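# Fit yellow cells into remote channels per polarity marks

## Task

Seat the yellow cells in the remote's two channels in the orientation marked inside the compartment, then press each fully down. With the remote as it lies at the start, the cell in the channel on the robot's right has its yellow end pointing away from the robot, and the cell in the left channel has its yellow end pointing toward the robot. At the end the remote must still lie back-side up on the mat, the silver cells must still be on the mat, and the cover must still be off and resting label-up on the mat. Anything already correct at the start must still be correct at the end.

## Robot and tools

Robot: two 6-joint arms, left_arm and right_arm, each with a parallel two-finger gripper and a wrist fisheye camera (cam_left_wrist, cam_right_wrist, both 672x504). left_arm's base sits near (+0.005, +0.291, 0) m and right_arm's near (+0.054, -0.371, 0) m, each turned only slightly about z.

Scene frame: origin at table-top height, halfway between the two nominal bases. +x points out over the table away from the robot, +y toward left_arm, +z up. Arm names do not match image left/right. A gripper's fingers point along its own +z and open/close along its own y; end_effector_position is the point between the pads, about 1 cm short of the fingertips.

Row format (used by execute_actions and move): one flat list of 14 numbers covering both arms, even if only one arm should move. Order: left_arm waist, shoulder, elbow, wrist pitch, wrist yaw, wrist roll, opening; then right_arm in the same order. The six joint numbers are absolute target angles in radians (same values as Joint positions prints), not offsets. Stated ranges per arm: waist -2.618..3.054, shoulder 0..3.142, elbow 0..3.142, wrist pitch -1.571..1.571, wrist yaw -1.571..1.571, wrist roll -2.094..2.094. Real ends may differ by up to 0.059 rad; a target more than 0.059 past a stated end (and beyond the current angle) gets the call refused. Opening is a scale from -1 (shut) to +1 (fully open, pad gap 0.094 m); values in between send the fingers to where grip_measured would read that value.

execute_actions(actions, cameras): actions holds zero or one item. Empty list: just report state (and images by default). One action: {"rows": [...up to 15 rows], "steps": n}, each row applied for one 1/30 s control step, the last row repeated to fill n (default 15; at least 5). A wait item {"steps": n} (up to 300) just lets time pass. cameras: list of names, ["all"], or []; unknown names invalidate the call. A refused call moves nothing.

move(target, speed, blend, grip_force, cameras): target is one 14-number row or a list of up to 15 rows (absolute joint angles plus openings), all sharing a 10 s budget. All joints travel together, so hands follow curved paths and nothing avoids obstacles or the other arm. speed: rad/s for the joint with farthest to go, 0.01..12.57, default 0.5, one value or one per target. blend: rad of corner rounding per waypoint, default 0 (stop at each). grip_force: per-pad limit in N, 10..50, one value or one per arm; it persists, and lower values close slowly (about 4 s at 40, 16 s at 10). Finger changes in later waypoints happen only after arrival and rest. The result adds a "move:" line: done, off_target (resting >0.035 rad from target), moving, held, fault, and possibly limits=held.

wait(seconds): 0..10 s, sends nothing new. zoom_image(camera, region): region [x0, y0, x1, y1] in pixels of that wrist camera's latest image, no more than 504 per side. read_manual(section) returns only licence texts. finished_scene(scene): give the current scene number; ends it for good, so call only when the goal holds without the robot.

Timing: the scene runs while replies are written; arms keep heading to the last sent target until they settle or a step is held. Each action's result is read 5 steps before it ends.

Results: Joint positions and Joint velocities list, per arm, six joints (rad, rad/s) then pad gap (m, m/s); "within noise" means at rest. end_effector_position (m) and end_effector_quat_wxyz are in the scene frame and may be off by a few cm. grip_measured is on the opening scale (reads slightly wide when empty, narrower than the part when squeezing). grip_effort_nm is gripper motor effort (negative = closing), not pad force. Joint torques include arm weight; the first three wrap at ±28 N m. "joint sent to its limit" means a joint was stopped at its real end. "joint command not followed" means the clearance check altered targets. MOTOR HOT appears at 75 °C; at 90 °C the arm folds and idles, at 100 °C it goes limp.

Gripping: squeeze force jumps to the set limit once commanded about 0.06 below the touch reading (more for small or round parts). To release, command an opening well above grip_measured. Close gently on anything fragile.

Avoid: dropping parts or releasing them while moving, fast impacts, hard pressing (a target far beyond contact presses hard), arm-to-arm contact or one gripper closing on the other's fingers, strain on camera cables, knocking anything off the table, and holding arms outstretched or loaded for long (motor heat). Loose objects may occasionally be nudged by outside pushes.

Each tool is called after ">>>" as name(argument=value, ...), one argument or row to a line, values as JSON.

## Session

>>> execute_actions(
  actions=[],
)

Scene clock: 0.00 s of 4760.00 s.
left_arm: end_effector_position=(+0.2597, +0.2905, +0.3195) grip_measured=+1.000 grip_effort_nm=n/a end_effector_quat_wxyz=(+0.543, -0.180, +0.809, +0.138) | right_arm: end_effector_position=(+0.2483, -0.2477, +0.3210) grip_measured=+1.000 grip_effort_nm=n/a end_effector_quat_wxyz=(+0.582, -0.235, +0.765, +0.141)
Joint positions: left_arm=[-0.658 0.876 1.095 -0.942 -0.971 -0.599 0.094] | right_arm=[0.604 0.486 0.882 -0.683 0.104 -0.029 0.094]
Joint velocities: within noise
Joint torques (N m): no reading
Motor temperatures (°C): left_arm=[25 25 30 24 23 23 28] | right_arm=[26 23 28 27 23 25 22]
Heat: left arm: 30 °C; right arm: 28 °C.
camera_calibration:
cam_left_wrist: T_world_to_cam=[[0.455783, -0.887152, -0.0722699, 0.164144], [-0.778069, -0.357672, -0.51641, 0.486522], [0.432286, 0.291602, -0.853286, 0.177701], [0, 0, 0, 1]] pos_world=[0.226917, 0.267818, 0.414738]
cam_right_wrist: T_world_to_cam=[[0.556474, -0.830528, 0.0236701, -0.348337], [-0.669427, -0.465042, -0.579313, 0.249895], [0.492143, 0.306527, -0.814761, 0.31129], [0, 0, 0, 1]] pos_world=[0.207928, -0.268511, 0.406639]

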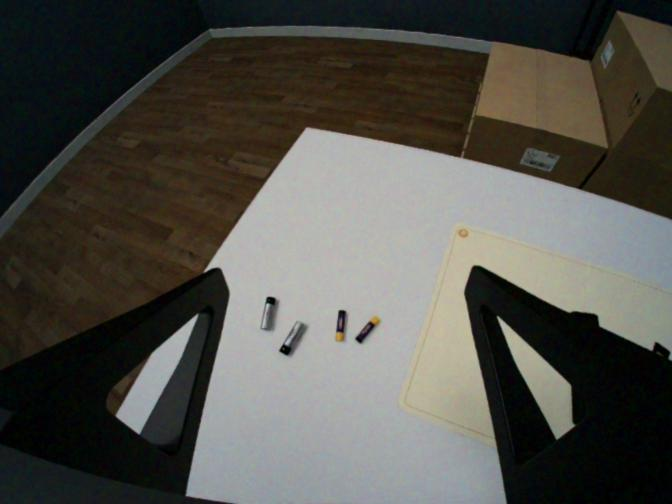

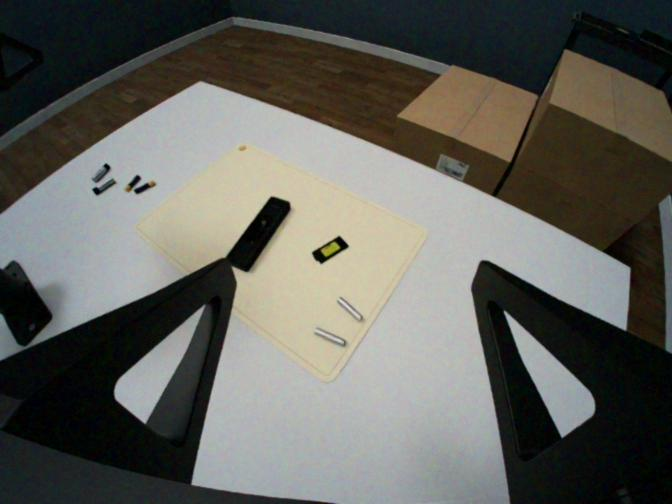

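>>> zoom_image(
  camera="cam_left_wrist",
  region=[240, 270, 420, 380],
)

>>> zoom_image(
  camera="cam_right_wrist",
  region=[210, 170, 380, 380],
)

Scaled by 2.800 from the camera's 672x504 image, which has a finer 960x720 frame.

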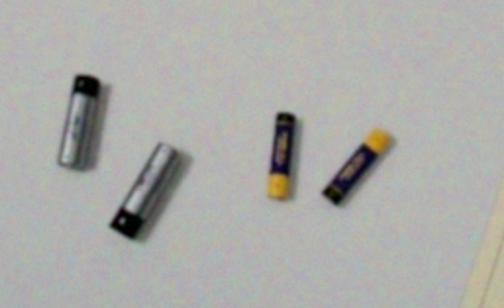

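Scaled by 2.400 from the camera's 672x504 image, which has a finer 960x720 frame.

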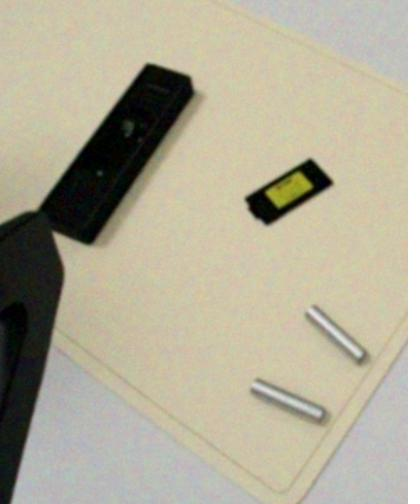

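>>> move(
  target=[
    [-0.61,2.0,1.9,-1.457,-0.1,-0.86,0.25,0.604,0.486,0.882,-0.683,0.104,-0.029,1],
    [-0.612,2.40,2.265,-1.44,-0.005,-0.87,0.25,0.604,0.486,0.882,-0.683,0.104,-0.029,1],
  ],
  speed=[0.9,0.6],
  blend=[0.1,0],
  grip_force=[30,50],
  cameras=["all"],
)

Scene clock: 3.77 s of 4760.00 s.
left_arm: end_effector_position=(+0.3893, +0.0371, +0.0736) grip_measured=+0.253 grip_effort_nm=-0.15 end_effector_quat_wxyz=(+0.000, -0.136, +0.991, +0.007) | right_arm: end_effector_position=(+0.2483, -0.2477, +0.3210) grip_measured=+1.000 grip_effort_nm=-0.01 end_effector_quat_wxyz=(+0.582, -0.235, +0.765, +0.141)
Joint positions: left_arm=[-0.618 2.384 2.24 -1.436 -0.01 -0.861 0.059] | right_arm=[0.604 0.486 0.882 -0.683 0.104 -0.029 0.094]
Joint torques (N m): left_arm=[0.5 -11.95 9.87 0.22 0.03 -0.07] | right_arm=[0.08 2.48 6.42 2.18 0.02 0.04]
Heat: left arm: 31 °C; right arm: 29 °C.
Kept back: nothing.
grip_force (N): 30, 50
move: done
camera_calibration:
cam_left_wrist: T_world_to_cam=[[0.23548, -0.970736, -0.0471133, -0.0504419], [-0.7701, -0.215943, 0.600263, 0.279135], [-0.592871, -0.105068, -0.798414, 0.395582], [0, 0, 0, 1]] pos_world=[0.461369, 0.0528746, 0.145907]
cam_right_wrist: T_world_to_cam=[[0.556474, -0.830528, 0.0236701, -0.348337], [-0.669427, -0.465042, -0.579313, 0.249895], [0.492143, 0.306527, -0.814761, 0.31129], [0, 0, 0, 1]] pos_world=[0.207928, -0.268511, 0.406639]

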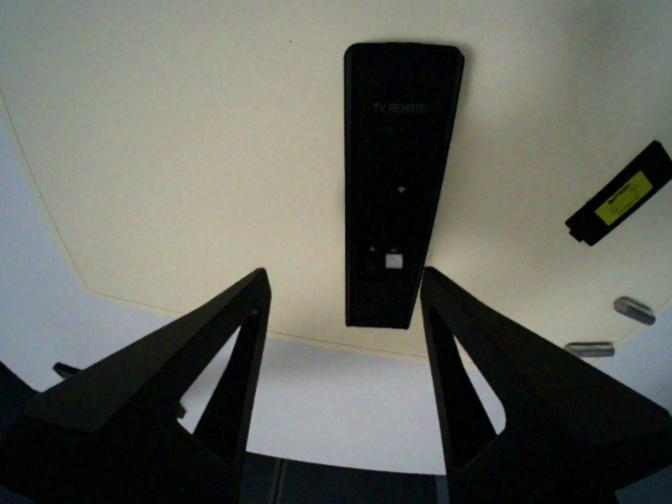

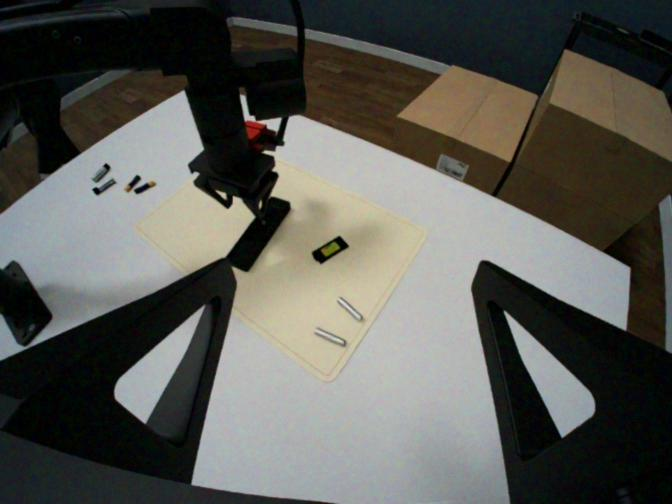

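>>> move(
  target=[
    [-0.642,2.48,2.255,-1.36,-0.002,-0.872,0.25,0.604,0.486,0.882,-0.683,0.104,-0.029,1],
  ],
  speed=0.25,
  cameras=["cam_left_wrist"],
)

Scene clock: 5.10 s of 4760.00 s.
left_arm: end_effector_position=(+0.3942, +0.0221, +0.0434) grip_measured=+0.253 grip_effort_nm=-0.14 end_effector_quat_wxyz=(-0.003, -0.127, +0.992, +0.006) | right_arm: end_effector_position=(+0.2483, -0.2477, +0.3210) grip_measured=+1.000 grip_effort_nm=-0.01 end_effector_quat_wxyz=(+0.582, -0.235, +0.765, +0.141)
Joint positions: left_arm=[-0.637 2.454 2.245 -1.374 -0.005 -0.864 0.059] | right_arm=[0.604 0.486 0.882 -0.683 0.104 -0.029 0.094]
Joint torques (N m): left_arm=[-0.47 -11.74 8.44 0.41 0.06 -0.07] | right_arm=[0.08 2.47 6.42 2.18 0.02 0.03]
Heat: left arm: 31 °C; right arm: 30 °C.
Kept back: nothing.
grip_force (N): 30, 50
move: done
camera_calibration:
cam_left_wrist: T_world_to_cam=[[0.218992, -0.974624, -0.0463667, -0.0610618], [-0.770567, -0.201901, 0.604534, 0.297409], [-0.598556, -0.0966593, -0.795228, 0.374637], [0, 0, 0, 1]] pos_world=[0.466787, 0.0367471, 0.115296]
Images, in order (width x height): cam_left_wrist 672x504.

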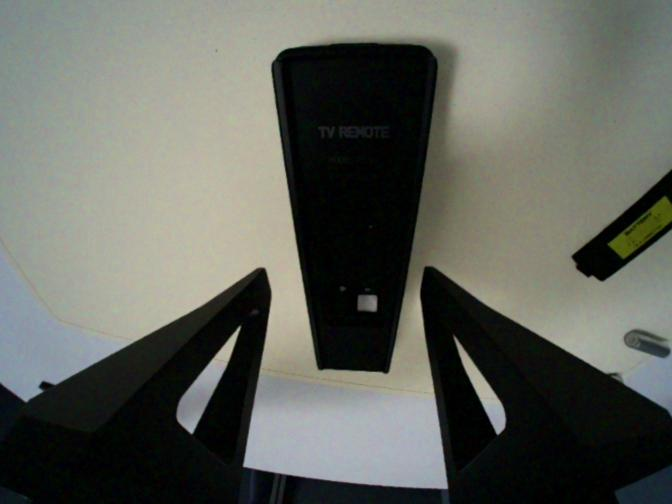

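>>> move(
  target=[
    [-0.642,2.5,2.199,-1.294,-0.002,-0.872,0.25,0.604,0.486,0.882,-0.683,0.104,-0.029,1],
    [-0.642,2.5,2.199,-1.294,-0.002,-0.872,-0.05,0.604,0.486,0.882,-0.683,0.104,-0.029,1],
    [-0.642,2.5,2.199,-1.294,-0.002,-0.872,-0.2,0.604,0.486,0.882,-0.683,0.104,-0.029,1],
  ],
  speed=[0.15,0.1,0.1],
  cameras=["cam_left_wrist"],
)

Scene clock: 7.80 s of 4760.00 s.
left_arm: end_effector_position=(+0.3993, +0.0176, +0.0251) grip_measured=-0.141 grip_effort_nm=-0.63 end_effector_quat_wxyz=(+0.001, -0.127, +0.992, +0.000) | right_arm: end_effector_position=(+0.2483, -0.2477, +0.3210) grip_measured=+1.000 grip_effort_nm=-0.01 end_effector_quat_wxyz=(+0.582, -0.235, +0.765, +0.141)
Joint positions: left_arm=[-0.637 2.475 2.21 -1.305 -0.001 -0.864 0.04] | right_arm=[0.604 0.486 0.882 -0.683 0.104 -0.029 0.094]
Joint torques (N m): left_arm=[-0.4 -11.82 6.54 0.39 0 -0.09] | right_arm=[0.08 2.48 6.42 2.18 0.02 0.04]
Heat: left arm: 31 °C; right arm: 31 °C.
Kept back: nothing.
grip_force (N): 30, 50
move: done
camera_calibration:
cam_left_wrist: T_world_to_cam=[[0.219353, -0.975063, -0.0336975, -0.0679668], [-0.775733, -0.19525, 0.600097, 0.31364], [-0.591712, -0.105493, -0.799217, 0.360243], [0, 0, 0, 1]] pos_world=[0.471369, 0.0329693, 0.0974075]
Images, in order (width x height): cam_left_wrist 672x504.

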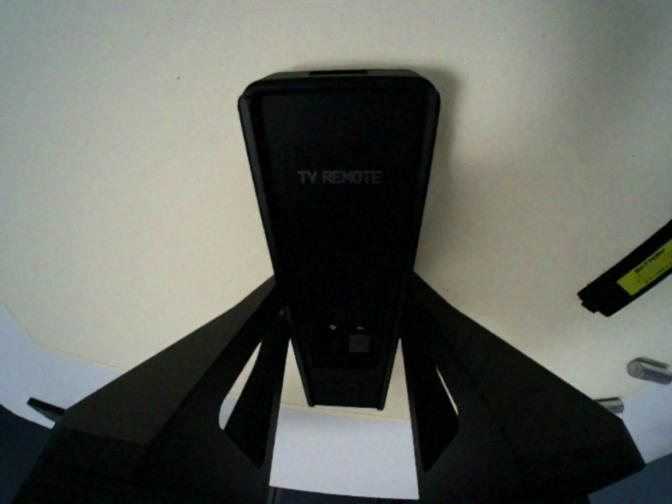

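>>> move(
  target=[
    [-0.642,2.44,2.28,-1.42,-0.002,-0.872,-0.2,0.604,0.486,0.882,-0.683,0.104,-0.029,1],
    [-0.5,2.12,2.0,-1.43,0,-0.3,-0.2,0.604,0.486,0.882,-0.683,0.104,-0.029,1],
    [-0.41,2.09,1.9,-1.375,0.002,0,-0.2,0.604,0.486,0.882,-0.683,0.104,-0.029,1],
    [-0.41,2.13,1.63,-1.075,0.005,0,-0.2,0.604,0.486,0.882,-0.683,0.104,-0.029,1],
  ],
  speed=[0.25,0.6,0.6,0.3],
  blend=[0.05,0.1,0.03,0],
  cameras=["all"],
)

Scene clock: 11.70 s of 4760.00 s.
left_arm: end_effector_position=(+0.3768, +0.1423, +0.0273) grip_measured=-0.142 grip_effort_nm=-0.66 end_effector_quat_wxyz=(-0.008, +0.186, +0.982, +0.002) | right_arm: end_effector_position=(+0.2483, -0.2477, +0.3210) grip_measured=+1.000 grip_effort_nm=-0.01 end_effector_quat_wxyz=(+0.582, -0.235, +0.765, +0.141)
Joint positions: left_arm=[-0.411 2.133 1.636 -1.09 -0.001 -0.007 0.04] | right_arm=[0.604 0.486 0.882 -0.683 0.104 -0.029 0.094]
Joint torques (N m): left_arm=[0.06 -11.59 6.75 0.41 0.06 0.11] | right_arm=[0.08 2.48 6.42 2.18 0.02 0.03]
Motor temperatures (°C): left_arm=[25 26 31 24 23 23 28] | right_arm=[26 23 30 32 23 25 22]
Heat: left arm: 31 °C; right arm: 32 °C.
Kept back: nothing.
grip_force (N): 30, 50
move: done
camera_calibration:
cam_left_wrist: T_world_to_cam=[[-0.398351, -0.916605, -0.0339426, 0.283167], [-0.731346, 0.295069, 0.614872, 0.232343], [-0.553579, 0.269759, -0.787896, 0.29372], [0, 0, 0, 1]] pos_world=[0.44532, 0.111762, 0.0981713]
cam_right_wrist: T_world_to_cam=[[0.556474, -0.830528, 0.0236701, -0.348337], [-0.669427, -0.465042, -0.579313, 0.249895], [0.492143, 0.306527, -0.814761, 0.31129], [0, 0, 0, 1]] pos_world=[0.207928, -0.268511, 0.406639]

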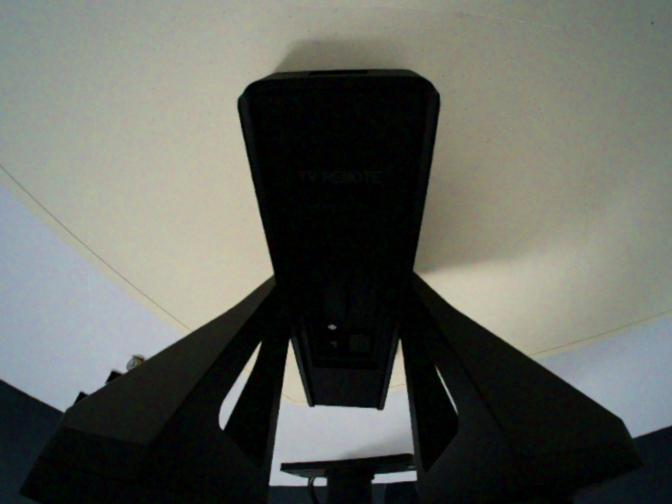

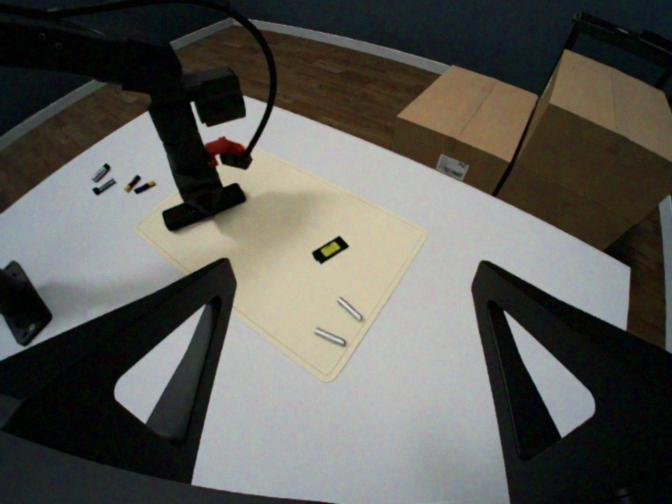

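>>> move(
  target=[
    [-0.408,2.13,1.613,-1.06,0.003,-0.004,-0.2,0.604,0.486,0.882,-0.683,0.104,-0.029,1],
    [-0.408,2.13,1.613,-1.06,0.003,-0.004,-0.08,0.604,0.486,0.882,-0.683,0.104,-0.029,1],
    [-0.408,2.13,1.613,-1.06,0.003,-0.004,0.25,0.604,0.486,0.882,-0.683,0.104,-0.029,1],
  ],
  speed=[0.06,0.1,0.1],
  cameras=["all"],
)

Scene clock: 13.63 s of 4760.00 s.
left_arm: end_effector_position=(+0.3766, +0.1424, +0.0245) grip_measured=+0.247 grip_effort_nm=0.16 end_effector_quat_wxyz=(-0.007, +0.186, +0.982, +0.002) | right_arm: end_effector_position=(+0.2483, -0.2477, +0.3210) grip_measured=+1.000 grip_effort_nm=-0.01 end_effector_quat_wxyz=(+0.582, -0.235, +0.765, +0.141)
Joint positions: left_arm=[-0.411 2.133 1.625 -1.077 -0.001 -0.007 0.059] | right_arm=[0.604 0.486 0.882 -0.683 0.104 -0.029 0.094]
Joint torques (N m): left_arm=[0.23 -11.56 6.08 0.41 0.04 0.07] | right_arm=[0.08 2.47 6.42 2.19 0.02 0.04]
Heat: left arm: 31 °C; right arm: 33 °C.
Kept back: nothing.
grip_force (N): 30, 50
move: done
camera_calibration:
cam_left_wrist: T_world_to_cam=[[-0.398307, -0.916619, -0.0340797, 0.283138], [-0.732655, 0.295574, 0.613069, 0.234355], [-0.551877, 0.269158, -0.789294, 0.290896], [0, 0, 0, 1]] pos_world=[0.445016, 0.111963, 0.0955758]
cam_right_wrist: T_world_to_cam=[[0.556474, -0.830528, 0.0236701, -0.348337], [-0.669427, -0.465042, -0.579313, 0.249895], [0.492143, 0.306527, -0.814761, 0.31129], [0, 0, 0, 1]] pos_world=[0.207928, -0.268511, 0.406639]

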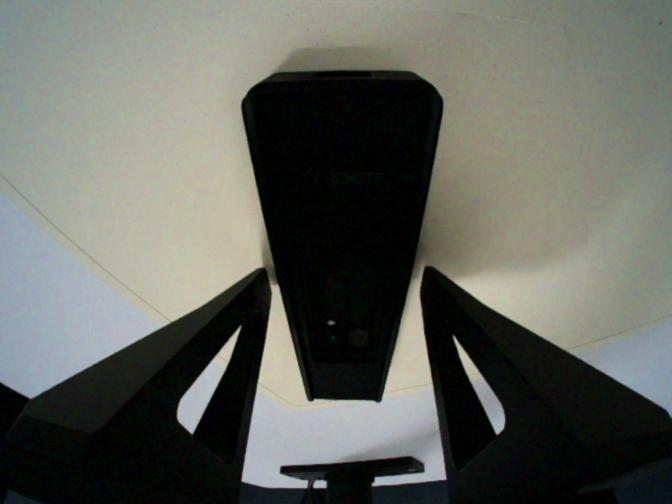

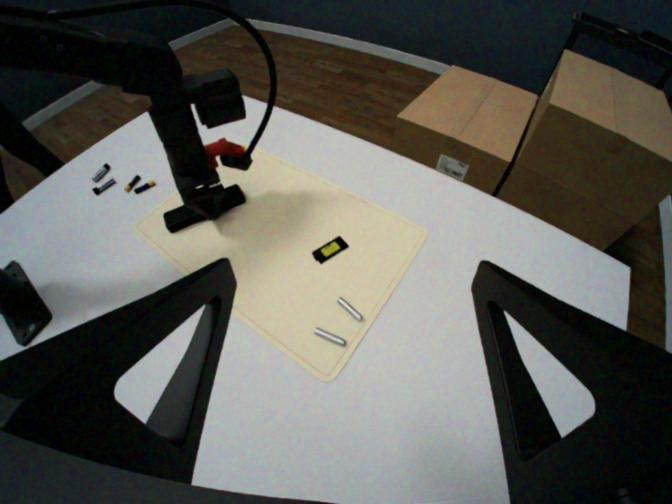

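>>> move(
  target=[
    [-0.408,2.11,1.75,-1.21,0.003,-0.004,0.25,0.604,0.486,0.882,-0.683,0.104,-0.029,1],
    [-0.2,2.0,1.75,-1.3,0,0.1,0.25,0.604,0.486,0.882,-0.683,0.104,-0.029,1],
    [0.028,1.788,1.47,-1.222,0,0.266,0.25,0.604,0.486,0.882,-0.683,0.104,-0.029,1],
    [0.028,1.788,1.47,-1.222,0,0.266,-0.35,0.604,0.486,0.882,-0.683,0.104,-0.029,1],
  ],
  speed=[0.25,0.7,0.7,0.5],
  blend=[0.05,0.1,0,0],
  cameras=["cam_left_wrist"],
)

>>> zoom_image(
  camera="cam_left_wrist",
  region=[240, 110, 440, 260],
)

Scene clock: 17.87 s of 4760.00 s.
left_arm: end_effector_position=(+0.3386, +0.3118, +0.0993) grip_measured=-0.347 grip_effort_nm=-0.15 end_effector_quat_wxyz=(-0.002, +0.099, +0.995, +0.001) | right_arm: end_effector_position=(+0.2483, -0.2477, +0.3210) grip_measured=+1.000 grip_effort_nm=-0.01 end_effector_quat_wxyz=(+0.582, -0.235, +0.765, +0.141)
Joint positions: left_arm=[0.03 1.818 1.48 -1.237 -0.002 0.258 0.031] | right_arm=[0.604 0.486 0.882 -0.683 0.104 -0.029 0.094]
Joint torques (N m): left_arm=[-0.2 -11.51 6.57 0.44 0.02 0.12] | right_arm=[0.08 2.48 6.42 2.19 0.02 0.04]
Heat: left arm: 32 °C; right arm: 34 °C.
Kept back: nothing.
grip_force (N): 30, 50
move: done
camera_calibration:
cam_left_wrist: T_world_to_cam=[[-0.231412, -0.972244, -0.0345086, 0.386563], [-0.778728, 0.163857, 0.605586, 0.167992], [-0.583122, 0.167012, -0.795031, 0.326387], [0, 0, 0, 1]] pos_world=[0.410599, 0.293796, 0.171094]
Images, in order (width x height): cam_left_wrist 672x504.

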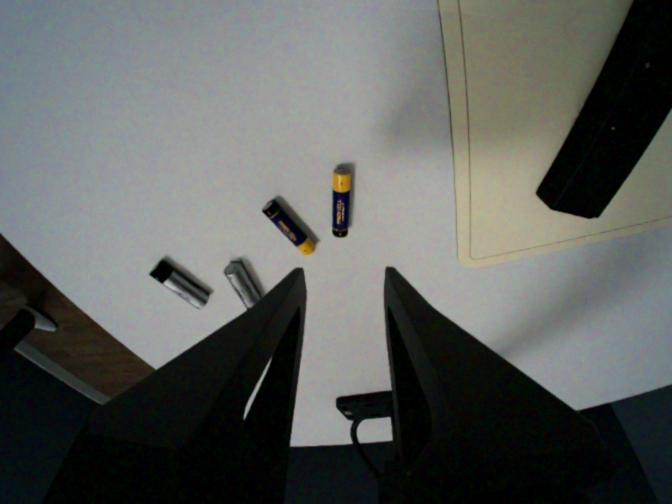

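Scaled by 2.520 from the camera's 672x504 image, which has a finer 960x720 frame.

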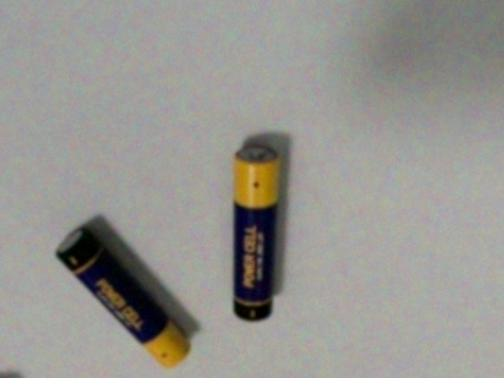

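>>> move(
  target=[
    [0.056,1.862,1.222,-0.949,0,0.285,-0.5,0.604,0.486,0.882,-0.683,0.104,-0.029,1],
  ],
  speed=0.5,
  grip_force=[20,50],
  cameras=["cam_left_wrist"],
)

>>> zoom_image(
  camera="cam_left_wrist",
  region=[240, 170, 460, 340],
)

Scene clock: 19.80 s of 4760.00 s.
left_arm: end_effector_position=(+0.3254, +0.3174, +0.0271) grip_measured=-0.497 grip_effort_nm=-0.15 end_effector_quat_wxyz=(-0.010, +0.099, +0.995, -0.001) | right_arm: end_effector_position=(+0.2483, -0.2477, +0.3210) grip_measured=+1.000 grip_effort_nm=-0.01 end_effector_quat_wxyz=(+0.582, -0.235, +0.765, +0.141)
Joint positions: left_arm=[0.05 1.851 1.226 -0.966 -0.002 0.277 0.024] | right_arm=[0.604 0.486 0.882 -0.683 0.104 -0.029 0.094]
Joint torques (N m): left_arm=[0.47 -7.61 6.58 0.41 0.01 0.1] | right_arm=[0.08 2.48 6.42 2.19 0.02 0.04]
Heat: left arm: 32 °C; right arm: 34 °C.
Kept back: nothing.
grip_force (N): 20, 50
move: done
camera_calibration:
cam_left_wrist: T_world_to_cam=[[-0.230782, -0.972554, -0.0296521, 0.38625], [-0.769338, 0.163733, 0.617503, 0.19718], [-0.5957, 0.165321, -0.786009, 0.264718], [0, 0, 0, 1]] pos_world=[0.39853, 0.2996, 0.0977648]
Images, in order (width x height): cam_left_wrist 672x504.

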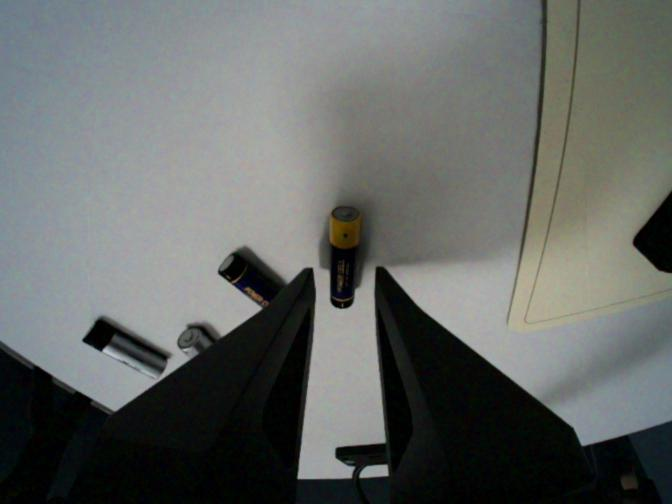

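Scaled by 2.291 from the camera's 672x504 image, which has a finer 960x720 frame.

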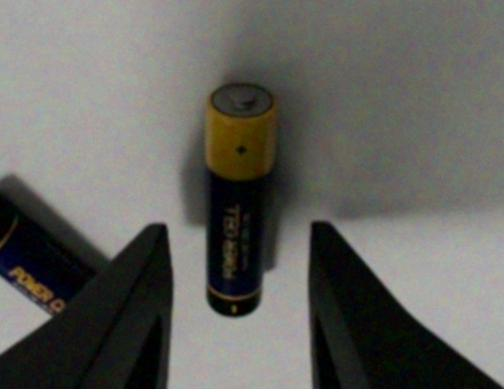

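>>> move(
  target=[
    [0.056,1.895,1.212,-0.92,0,0.285,-0.58,0.604,0.486,0.882,-0.683,0.104,-0.029,1],
    [0.056,1.895,1.206,-0.912,0,0.285,-0.58,0.604,0.486,0.882,-0.683,0.104,-0.029,1],
    [0.056,1.895,1.206,-0.912,0,0.285,-0.85,0.604,0.486,0.882,-0.683,0.104,-0.029,1],
  ],
  speed=0.12,
  cameras=["cam_left_wrist"],
)

>>> zoom_image(
  camera="cam_left_wrist",
  region=[240, 170, 460, 340],
)

Scene clock: 22.83 s of 4760.00 s.
left_arm: end_effector_position=(+0.3304, +0.3180, +0.0178) grip_measured=-0.771 grip_effort_nm=-0.46 end_effector_quat_wxyz=(-0.008, +0.099, +0.995, +0.001) | right_arm: end_effector_position=(+0.2483, -0.2477, +0.3210) grip_measured=+1.000 grip_effort_nm=-0.01 end_effector_quat_wxyz=(+0.582, -0.235, +0.765, +0.141)
Joint positions: left_arm=[0.05 1.878 1.221 -0.929 -0.004 0.277 0.011] | right_arm=[0.604 0.486 0.882 -0.683 0.104 -0.029 0.094]
Joint torques (N m): left_arm=[0.44 -7.17 5.45 0.42 0.04 0.1] | right_arm=[0.08 2.48 6.42 2.18 0.02 0.04]
Heat: left arm: 32 °C; right arm: 35 °C.
Kept back: nothing.
grip_force (N): 20, 50
move: done
camera_calibration:
cam_left_wrist: T_world_to_cam=[[-0.231021, -0.972393, -0.0328728, 0.387862], [-0.772734, 0.162846, 0.613485, 0.208111], [-0.591195, 0.16713, -0.789022, 0.258291], [0, 0, 0, 1]] pos_world=[0.403119, 0.300096, 0.0888748]
Images, in order (width x height): cam_left_wrist 672x504.

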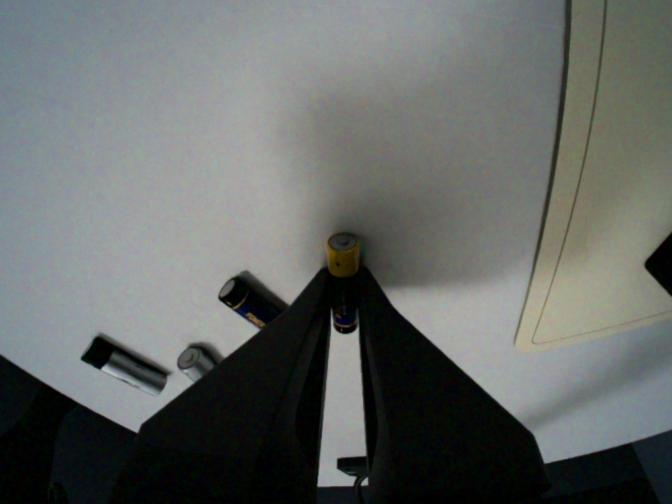

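Scaled by 2.291 from the camera's 672x504 image, which has a finer 960x720 frame.

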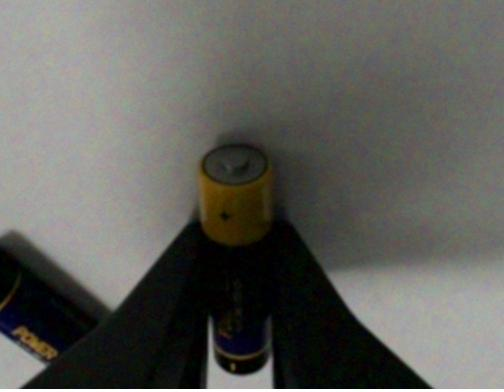

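>>> move(
  target=[
    [0.056,1.88,1.45,-1.15,0,0.285,-0.85,0.604,0.486,0.882,-0.683,0.104,-0.029,1],
    [-0.1,1.95,1.75,-1.36,0,0.15,-0.85,0.604,0.486,0.882,-0.683,0.104,-0.029,1],
    [-0.405,2.072,1.78,-1.28,0,-0.014,-0.85,0.604,0.486,0.882,-0.683,0.104,-0.029,1],
    [-0.405,2.072,1.6,-1.12,0,-0.014,-0.85,0.604,0.486,0.882,-0.683,0.104,-0.029,1],
  ],
  speed=[0.3,0.7,0.6,0.3],
  blend=[0.06,0.1,0.02,0],
  cameras=["cam_left_wrist"],
)

>>> zoom_image(
  camera="cam_left_wrist",
  region=[240, 150, 440, 350],
)

Scene clock: 26.43 s of 4760.00 s.
left_arm: end_effector_position=(+0.3636, +0.1475, +0.0494) grip_measured=-0.771 grip_effort_nm=-0.47 end_effector_quat_wxyz=(-0.007, +0.187, +0.982, +0.002) | right_arm: end_effector_position=(+0.2483, -0.2477, +0.3210) grip_measured=+1.000 grip_effort_nm=-0.01 end_effector_quat_wxyz=(+0.582, -0.235, +0.765, +0.141)
Joint positions: left_arm=[-0.411 2.056 1.608 -1.136 -0.001 -0.007 0.011] | right_arm=[0.604 0.486 0.882 -0.683 0.104 -0.029 0.094]
Joint torques (N m): left_arm=[0.46 -9.42 6.74 0.42 0.02 -0.06] | right_arm=[0.08 2.48 6.42 2.18 0.02 0.04]
Heat: left arm: 32 °C; right arm: 35 °C.
Kept back: nothing.
grip_force (N): 20, 50
move: done
camera_calibration:
cam_left_wrist: T_world_to_cam=[[-0.398607, -0.916486, -0.0341331, 0.283475], [-0.732777, 0.295885, 0.612773, 0.208004], [-0.551498, 0.269268, -0.789522, 0.301904], [0, 0, 0, 1]] pos_world=[0.431915, 0.116963, 0.120577]
Images, in order (width x height): cam_left_wrist 672x504.

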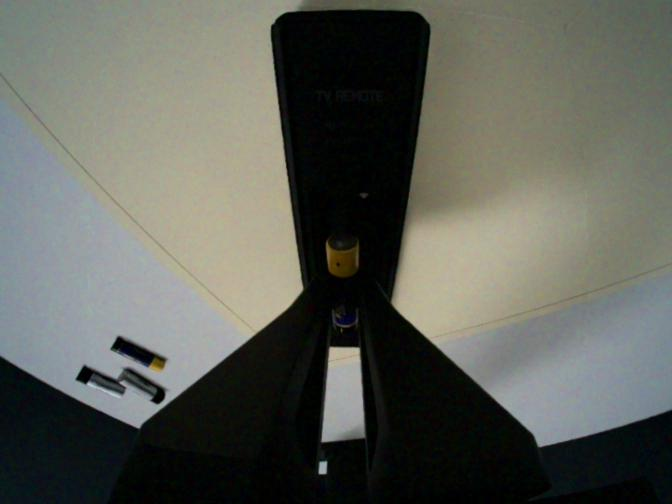

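Scaled by 2.520 from the camera's 672x504 image, which has a finer 960x720 frame.

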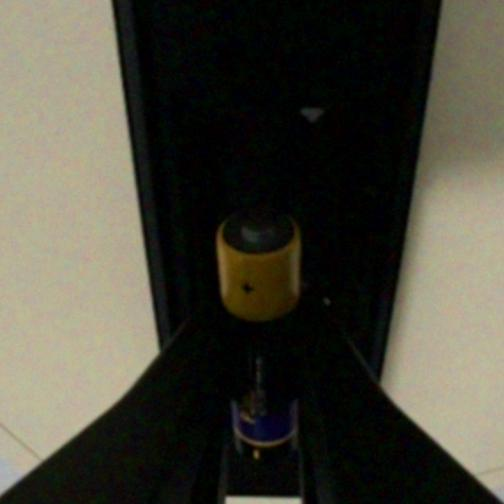

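>>> move(
  target=[
    [-0.4165,2.108,1.662,-1.15,0,-0.014,-0.85,0.604,0.486,0.882,-0.683,0.104,-0.029,1],
  ],
  speed=0.2,
  cameras=["cam_left_wrist"],
)

>>> zoom_image(
  camera="cam_left_wrist",
  region=[240, 150, 440, 350],
)

Scene clock: 27.63 s of 4760.00 s.
left_arm: end_effector_position=(+0.3692, +0.1452, +0.0450) grip_measured=-0.771 grip_effort_nm=-0.47 end_effector_quat_wxyz=(-0.009, +0.187, +0.982, +0.002) | right_arm: end_effector_position=(+0.2483, -0.2477, +0.3210) grip_measured=+1.000 grip_effort_nm=-0.01 end_effector_quat_wxyz=(+0.582, -0.235, +0.765, +0.141)
Joint positions: left_arm=[-0.411 2.088 1.637 -1.139 -0.001 -0.007 0.011] | right_arm=[0.604 0.486 0.882 -0.683 0.104 -0.029 0.094]
Joint torques (N m): left_arm=[-0.42 -9.21 9.85 0.12 0.03 -0.04] | right_arm=[0.08 2.48 6.42 2.19 0.02 0.04]
Heat: left arm: 32 °C; right arm: 36 °C.
Kept back: nothing.
grip_force (N): 20, 50
move: done
camera_calibration:
cam_left_wrist: T_world_to_cam=[[-0.398745, -0.916434, -0.033929, 0.283494], [-0.73014, 0.294867, 0.616401, 0.214533], [-0.554886, 0.27056, -0.786701, 0.303021], [0, 0, 0, 1]] pos_world=[0.437824, 0.114559, 0.115768]
Images, in order (width x height): cam_left_wrist 672x504.

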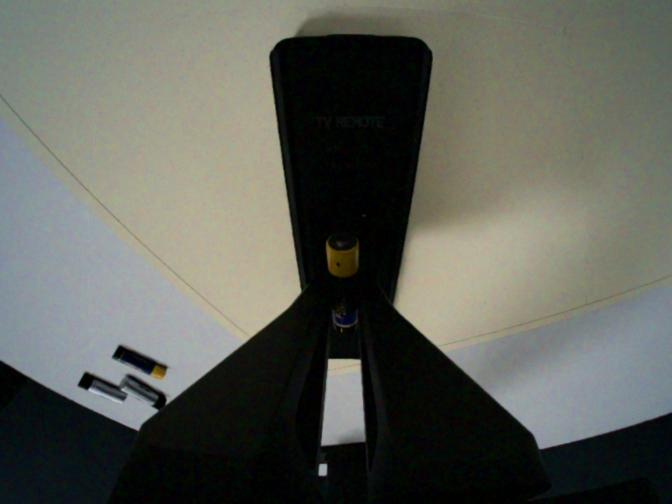

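Scaled by 2.520 from the camera's 672x504 image, which has a finer 960x720 frame.

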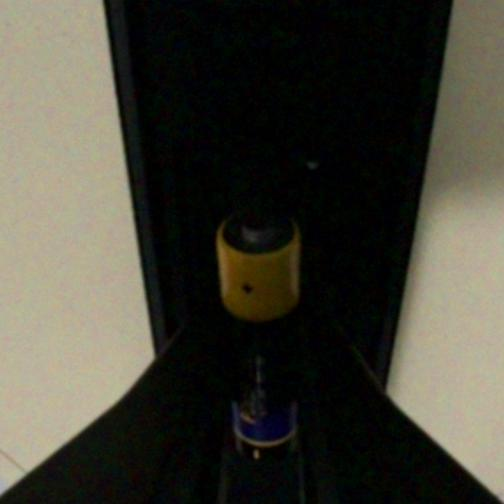

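>>> move(
  target=[
    [-0.427,2.122,1.648,-1.135,0,-0.018,-0.85,0.604,0.486,0.882,-0.683,0.104,-0.029,1],
  ],
  speed=0.2,
  cameras=["cam_left_wrist"],
)

>>> zoom_image(
  camera="cam_left_wrist",
  region=[240, 150, 440, 350],
)

Scene clock: 28.63 s of 4760.00 s.
left_arm: end_effector_position=(+0.3666, +0.1422, +0.0397) grip_measured=-0.771 grip_effort_nm=-0.47 end_effector_quat_wxyz=(-0.016, +0.189, +0.982, +0.004) | right_arm: end_effector_position=(+0.2483, -0.2477, +0.3210) grip_measured=+1.000 grip_effort_nm=-0.01 end_effector_quat_wxyz=(+0.582, -0.235, +0.765, +0.141)
Joint positions: left_arm=[-0.421 2.102 1.637 -1.14 -0.001 -0.011 0.011] | right_arm=[0.604 0.486 0.882 -0.683 0.104 -0.029 0.094]
Joint torques (N m): left_arm=[-0.53 -9.33 8.35 0.27 0.01 -0.03] | right_arm=[0.06 2.47 6.42 2.19 0.02 0.04]
Heat: left arm: 32 °C; right arm: 36 °C.
Kept back: nothing.
grip_force (N): 20, 50
move: done
camera_calibration:
cam_left_wrist: T_world_to_cam=[[-0.404434, -0.913946, -0.0336941, 0.281339], [-0.719914, 0.295418, 0.628055, 0.212439], [-0.564054, 0.278264, -0.777439, 0.300193], [0, 0, 0, 1]] pos_world=[0.436046, 0.110838, 0.109438]
Images, in order (width x height): cam_left_wrist 672x504.

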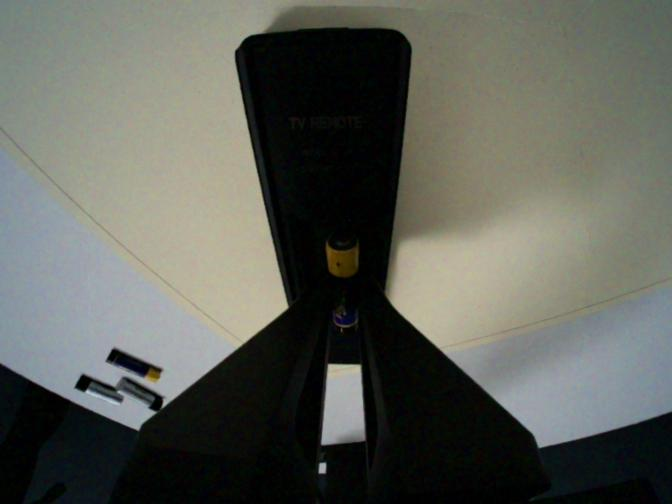

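Scaled by 2.520 from the camera's 672x504 image, which has a finer 960x720 frame.

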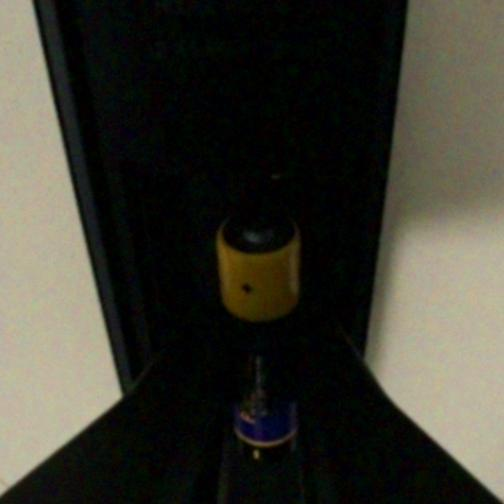

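>>> move(
  target=[
    [-0.424,2.122,1.61,-1.094,-0.004,-0.018,-0.85,0.604,0.486,0.882,-0.683,0.104,-0.029,1],
  ],
  speed=0.12,
  cameras=["cam_left_wrist"],
)

>>> zoom_image(
  camera="cam_left_wrist",
  region=[240, 150, 440, 350],
)

Scene clock: 29.87 s of 4760.00 s.
left_arm: end_effector_position=(+0.3684, +0.1415, +0.0354) grip_measured=-0.771 grip_effort_nm=-0.47 end_effector_quat_wxyz=(-0.011, +0.189, +0.982, +0.003) | right_arm: end_effector_position=(+0.2483, -0.2477, +0.3210) grip_measured=+1.000 grip_effort_nm=-0.01 end_effector_quat_wxyz=(+0.582, -0.235, +0.765, +0.141)
Joint positions: left_arm=[-0.421 2.102 1.62 -1.111 -0.001 -0.011 0.011] | right_arm=[0.604 0.486 0.882 -0.683 0.104 -0.029 0.094]
Joint torques (N m): left_arm=[-0.24 -9.31 6.43 0.39 -0.04 -0.05] | right_arm=[0.08 2.47 6.42 2.18 0.02 0.04]
Heat: left arm: 32 °C; right arm: 36 °C.
Kept back: nothing.
grip_force (N): 20, 50
move: done
camera_calibration:
cam_left_wrist: T_world_to_cam=[[-0.404102, -0.914083, -0.0339665, 0.281159], [-0.726703, 0.29827, 0.61882, 0.219073], [-0.555521, 0.27475, -0.784798, 0.29559], [0, 0, 0, 1]] pos_world=[0.437025, 0.110446, 0.105961]
Images, in order (width x height): cam_left_wrist 672x504.

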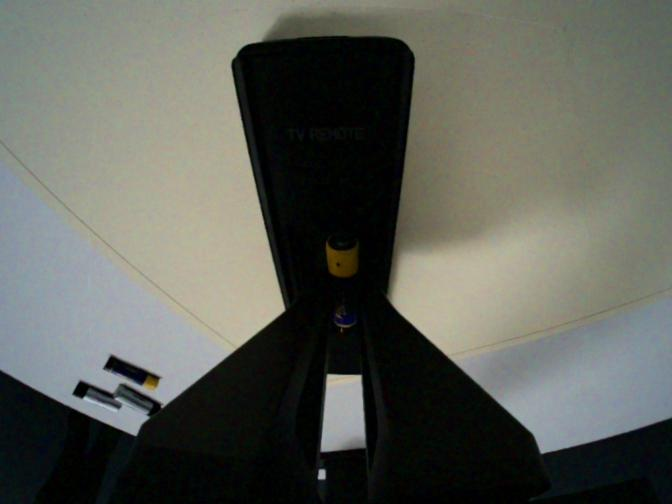

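Scaled by 2.520 from the camera's 672x504 image, which has a finer 960x720 frame.

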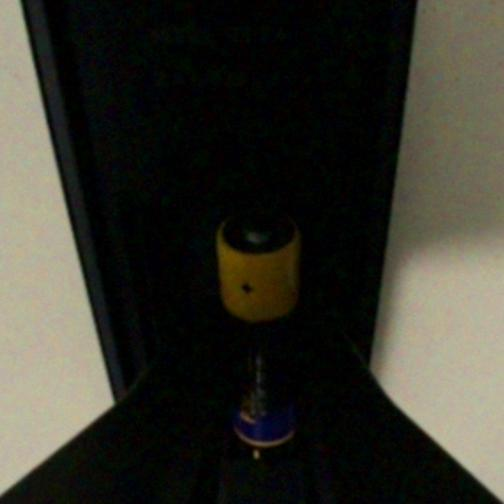

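>>> move(
  target=[
    [-0.409,2.122,1.61,-1.094,-0.004,-0.015,-0.85,0.604,0.486,0.882,-0.683,0.104,-0.029,1],
    [-0.409,2.122,1.6,-1.084,-0.004,-0.015,-0.85,0.604,0.486,0.882,-0.683,0.104,-0.029,1],
  ],
  speed=0.12,
  cameras=["cam_left_wrist"],
)

>>> zoom_image(
  camera="cam_left_wrist",
  region=[240, 150, 440, 350],
)

Scene clock: 31.47 s of 4760.00 s.
left_arm: end_effector_position=(+0.3687, +0.1437, +0.0329) grip_measured=-0.771 grip_effort_nm=-0.47 end_effector_quat_wxyz=(-0.011, +0.187, +0.982, +0.003) | right_arm: end_effector_position=(+0.2483, -0.2477, +0.3210) grip_measured=+1.000 grip_effort_nm=-0.01 end_effector_quat_wxyz=(+0.582, -0.235, +0.765, +0.141)
Joint positions: left_arm=[-0.416 2.102 1.61 -1.101 -0.001 -0.011 0.011] | right_arm=[0.604 0.486 0.882 -0.683 0.104 -0.029 0.094]
Joint torques (N m): left_arm=[0.49 -9.32 6.27 0.4 -0.04 -0.02] | right_arm=[0.08 2.48 6.42 2.18 0.02 0.03]
Heat: left arm: 32 °C; right arm: 36 °C.
Kept back: nothing.
grip_force (N): 20, 50
move: done
camera_calibration:
cam_left_wrist: T_world_to_cam=[[-0.399198, -0.916234, -0.0340035, 0.281633], [-0.728342, 0.294371, 0.61876, 0.221329], [-0.556919, 0.271774, -0.784844, 0.294115], [0, 0, 0, 1]] pos_world=[0.437429, 0.112956, 0.103462]
Images, in order (width x height): cam_left_wrist 672x504.

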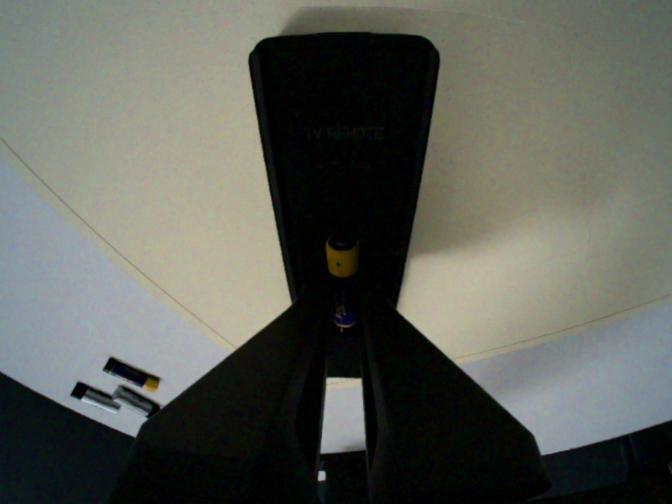

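Scaled by 2.520 from the camera's 672x504 image, which has a finer 960x720 frame.

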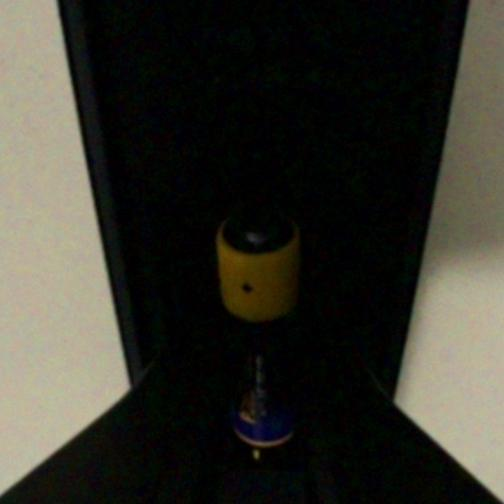

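>>> move(
  target=[
    [-0.4252,2.122,1.605,-1.09,-0.004,-0.015,-0.85,0.604,0.486,0.882,-0.683,0.104,-0.029,1],
  ],
  speed=0.12,
  cameras=["cam_left_wrist"],
)

>>> zoom_image(
  camera="cam_left_wrist",
  region=[240, 150, 440, 350],
)

Scene clock: 32.43 s of 4760.00 s.
left_arm: end_effector_position=(+0.3687, +0.1436, +0.0329) grip_measured=-0.771 grip_effort_nm=-0.47 end_effector_quat_wxyz=(-0.010, +0.187, +0.982, +0.003) | right_arm: end_effector_position=(+0.2483, -0.2477, +0.3210) grip_measured=+1.000 grip_effort_nm=-0.01 end_effector_quat_wxyz=(+0.582, -0.235, +0.765, +0.141)
Joint positions: left_arm=[-0.416 2.102 1.61 -1.1 -0.001 -0.011 0.011] | right_arm=[0.604 0.486 0.882 -0.683 0.104 -0.029 0.094]
Joint torques (N m): left_arm=[-0.83 -9.28 6.78 0.33 -0.04 -0.02] | right_arm=[0.08 2.48 6.42 2.19 0.02 0.04]
Heat: left arm: 32 °C; right arm: 36 °C.
Kept back: nothing.
grip_force (N): 20, 50
move: done
camera_calibration:
cam_left_wrist: T_world_to_cam=[[-0.399189, -0.916239, -0.0339881, 0.281671], [-0.728508, 0.294453, 0.618525, 0.221426], [-0.556709, 0.271669, -0.785029, 0.294188], [0, 0, 0, 1]] pos_world=[0.437528, 0.112956, 0.103562]
Images, in order (width x height): cam_left_wrist 672x504.

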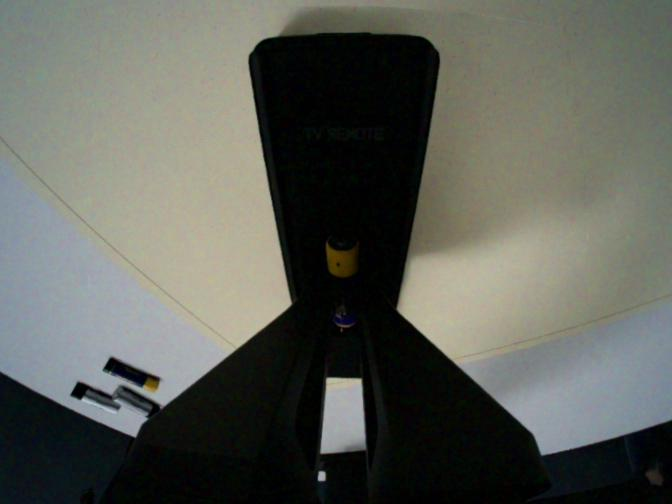

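Scaled by 2.520 from the camera's 672x504 image, which has a finer 960x720 frame.

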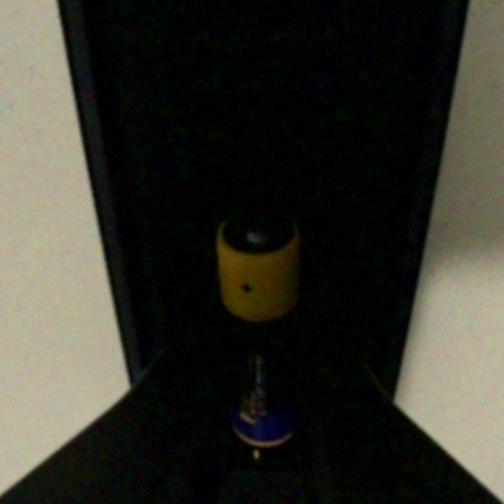

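>>> move(
  target=[
    [-0.4245,2.122,1.605,-1.09,0.018,-0.015,-0.85,0.604,0.486,0.882,-0.683,0.104,-0.029,1],
  ],
  speed=0.12,
  cameras=["cam_left_wrist"],
)

>>> zoom_image(
  camera="cam_left_wrist",
  region=[240, 150, 440, 350],
)

Scene clock: 33.43 s of 4760.00 s.
left_arm: end_effector_position=(+0.3683, +0.1426, +0.0329) grip_measured=-0.771 grip_effort_nm=-0.47 end_effector_quat_wxyz=(-0.011, +0.187, +0.982, -0.001) | right_arm: end_effector_position=(+0.2483, -0.2477, +0.3210) grip_measured=+1.000 grip_effort_nm=-0.01 end_effector_quat_wxyz=(+0.582, -0.235, +0.765, +0.141)
Joint positions: left_arm=[-0.416 2.102 1.61 -1.1 0.006 -0.011 0.011] | right_arm=[0.604 0.486 0.882 -0.683 0.104 -0.029 0.094]
Joint torques (N m): left_arm=[-0.69 -9.29 6.76 0.35 0.12 -0.02] | right_arm=[0.08 2.48 6.41 2.18 0.02 0.04]
Heat: left arm: 32 °C; right arm: 36 °C.
Kept back: nothing.
grip_force (N): 20, 50
move: done
camera_calibration:
cam_left_wrist: T_world_to_cam=[[-0.399115, -0.916488, -0.0275214, 0.280249], [-0.727076, 0.298057, 0.618485, 0.220387], [-0.558631, 0.266857, -0.785315, 0.295621], [0, 0, 0, 1]] pos_world=[0.437233, 0.112269, 0.103562]
Images, in order (width x height): cam_left_wrist 672x504.

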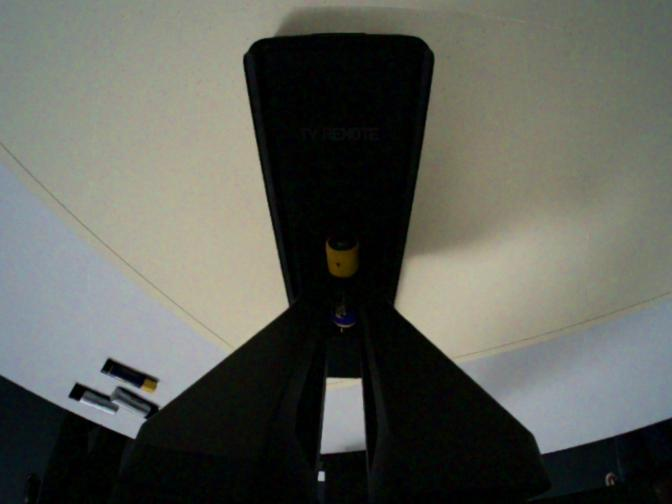

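Scaled by 2.520 from the camera's 672x504 image, which has a finer 960x720 frame.

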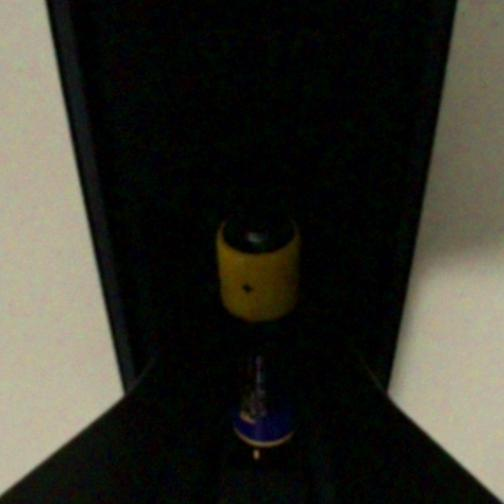

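>>> move(
  target=[
    [-0.4245,2.122,1.605,-1.09,0.03,-0.015,-0.85,0.604,0.486,0.882,-0.683,0.104,-0.029,1],
  ],
  speed=0.12,
  cameras=["cam_left_wrist"],
)

>>> zoom_image(
  camera="cam_left_wrist",
  region=[240, 150, 440, 350],
)

Scene clock: 34.37 s of 4760.00 s.
left_arm: end_effector_position=(+0.3676, +0.1408, +0.0330) grip_measured=-0.771 grip_effort_nm=-0.47 end_effector_quat_wxyz=(-0.012, +0.187, +0.982, -0.006) | right_arm: end_effector_position=(+0.2483, -0.2477, +0.3210) grip_measured=+1.000 grip_effort_nm=-0.01 end_effector_quat_wxyz=(+0.582, -0.235, +0.765, +0.141)
Joint positions: left_arm=[-0.416 2.102 1.61 -1.1 0.016 -0.011 0.011] | right_arm=[0.604 0.486 0.882 -0.683 0.104 -0.029 0.094]
Joint torques (N m): left_arm=[-0.69 -9.36 6.83 0.36 0.18 -0.04] | right_arm=[0.08 2.47 6.42 2.18 0.02 0.04]
Motor temperatures (°C): left_arm=[25 28 32 24 23 23 28] | right_arm=[26 23 30 37 23 25 22]
Heat: left arm: 32 °C; right arm: 37 °C.
Kept back: nothing.
grip_force (N): 20, 50
move: done
camera_calibration:
cam_left_wrist: T_world_to_cam=[[-0.398974, -0.916808, -0.0168316, 0.27797], [-0.724667, 0.304005, 0.618416, 0.218718], [-0.561852, 0.258929, -0.78567, 0.298016], [0, 0, 0, 1]] pos_world=[0.436841, 0.111188, 0.103562]
Images, in order (width x height): cam_left_wrist 672x504.

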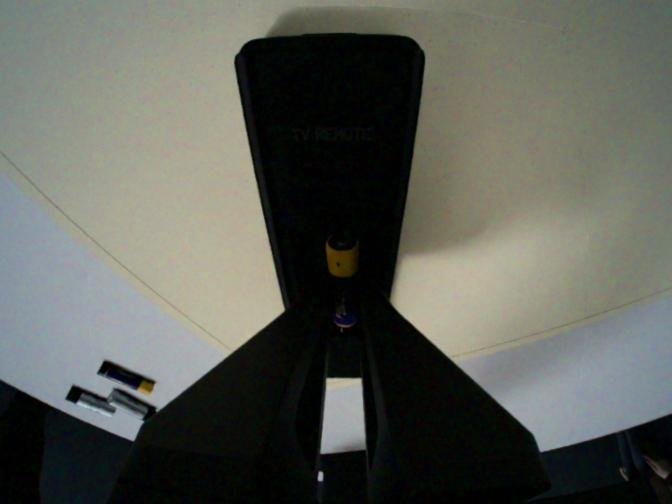

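Scaled by 2.520 from the camera's 672x504 image, which has a finer 960x720 frame.

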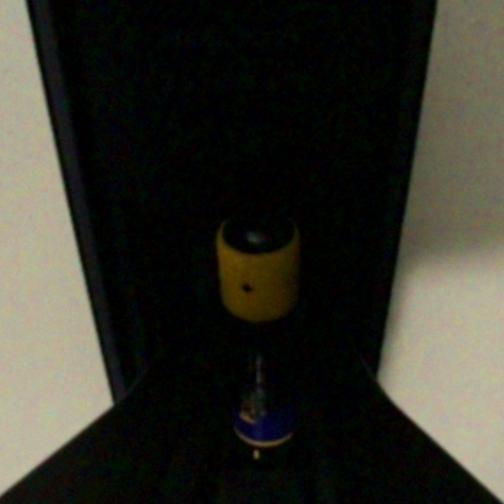

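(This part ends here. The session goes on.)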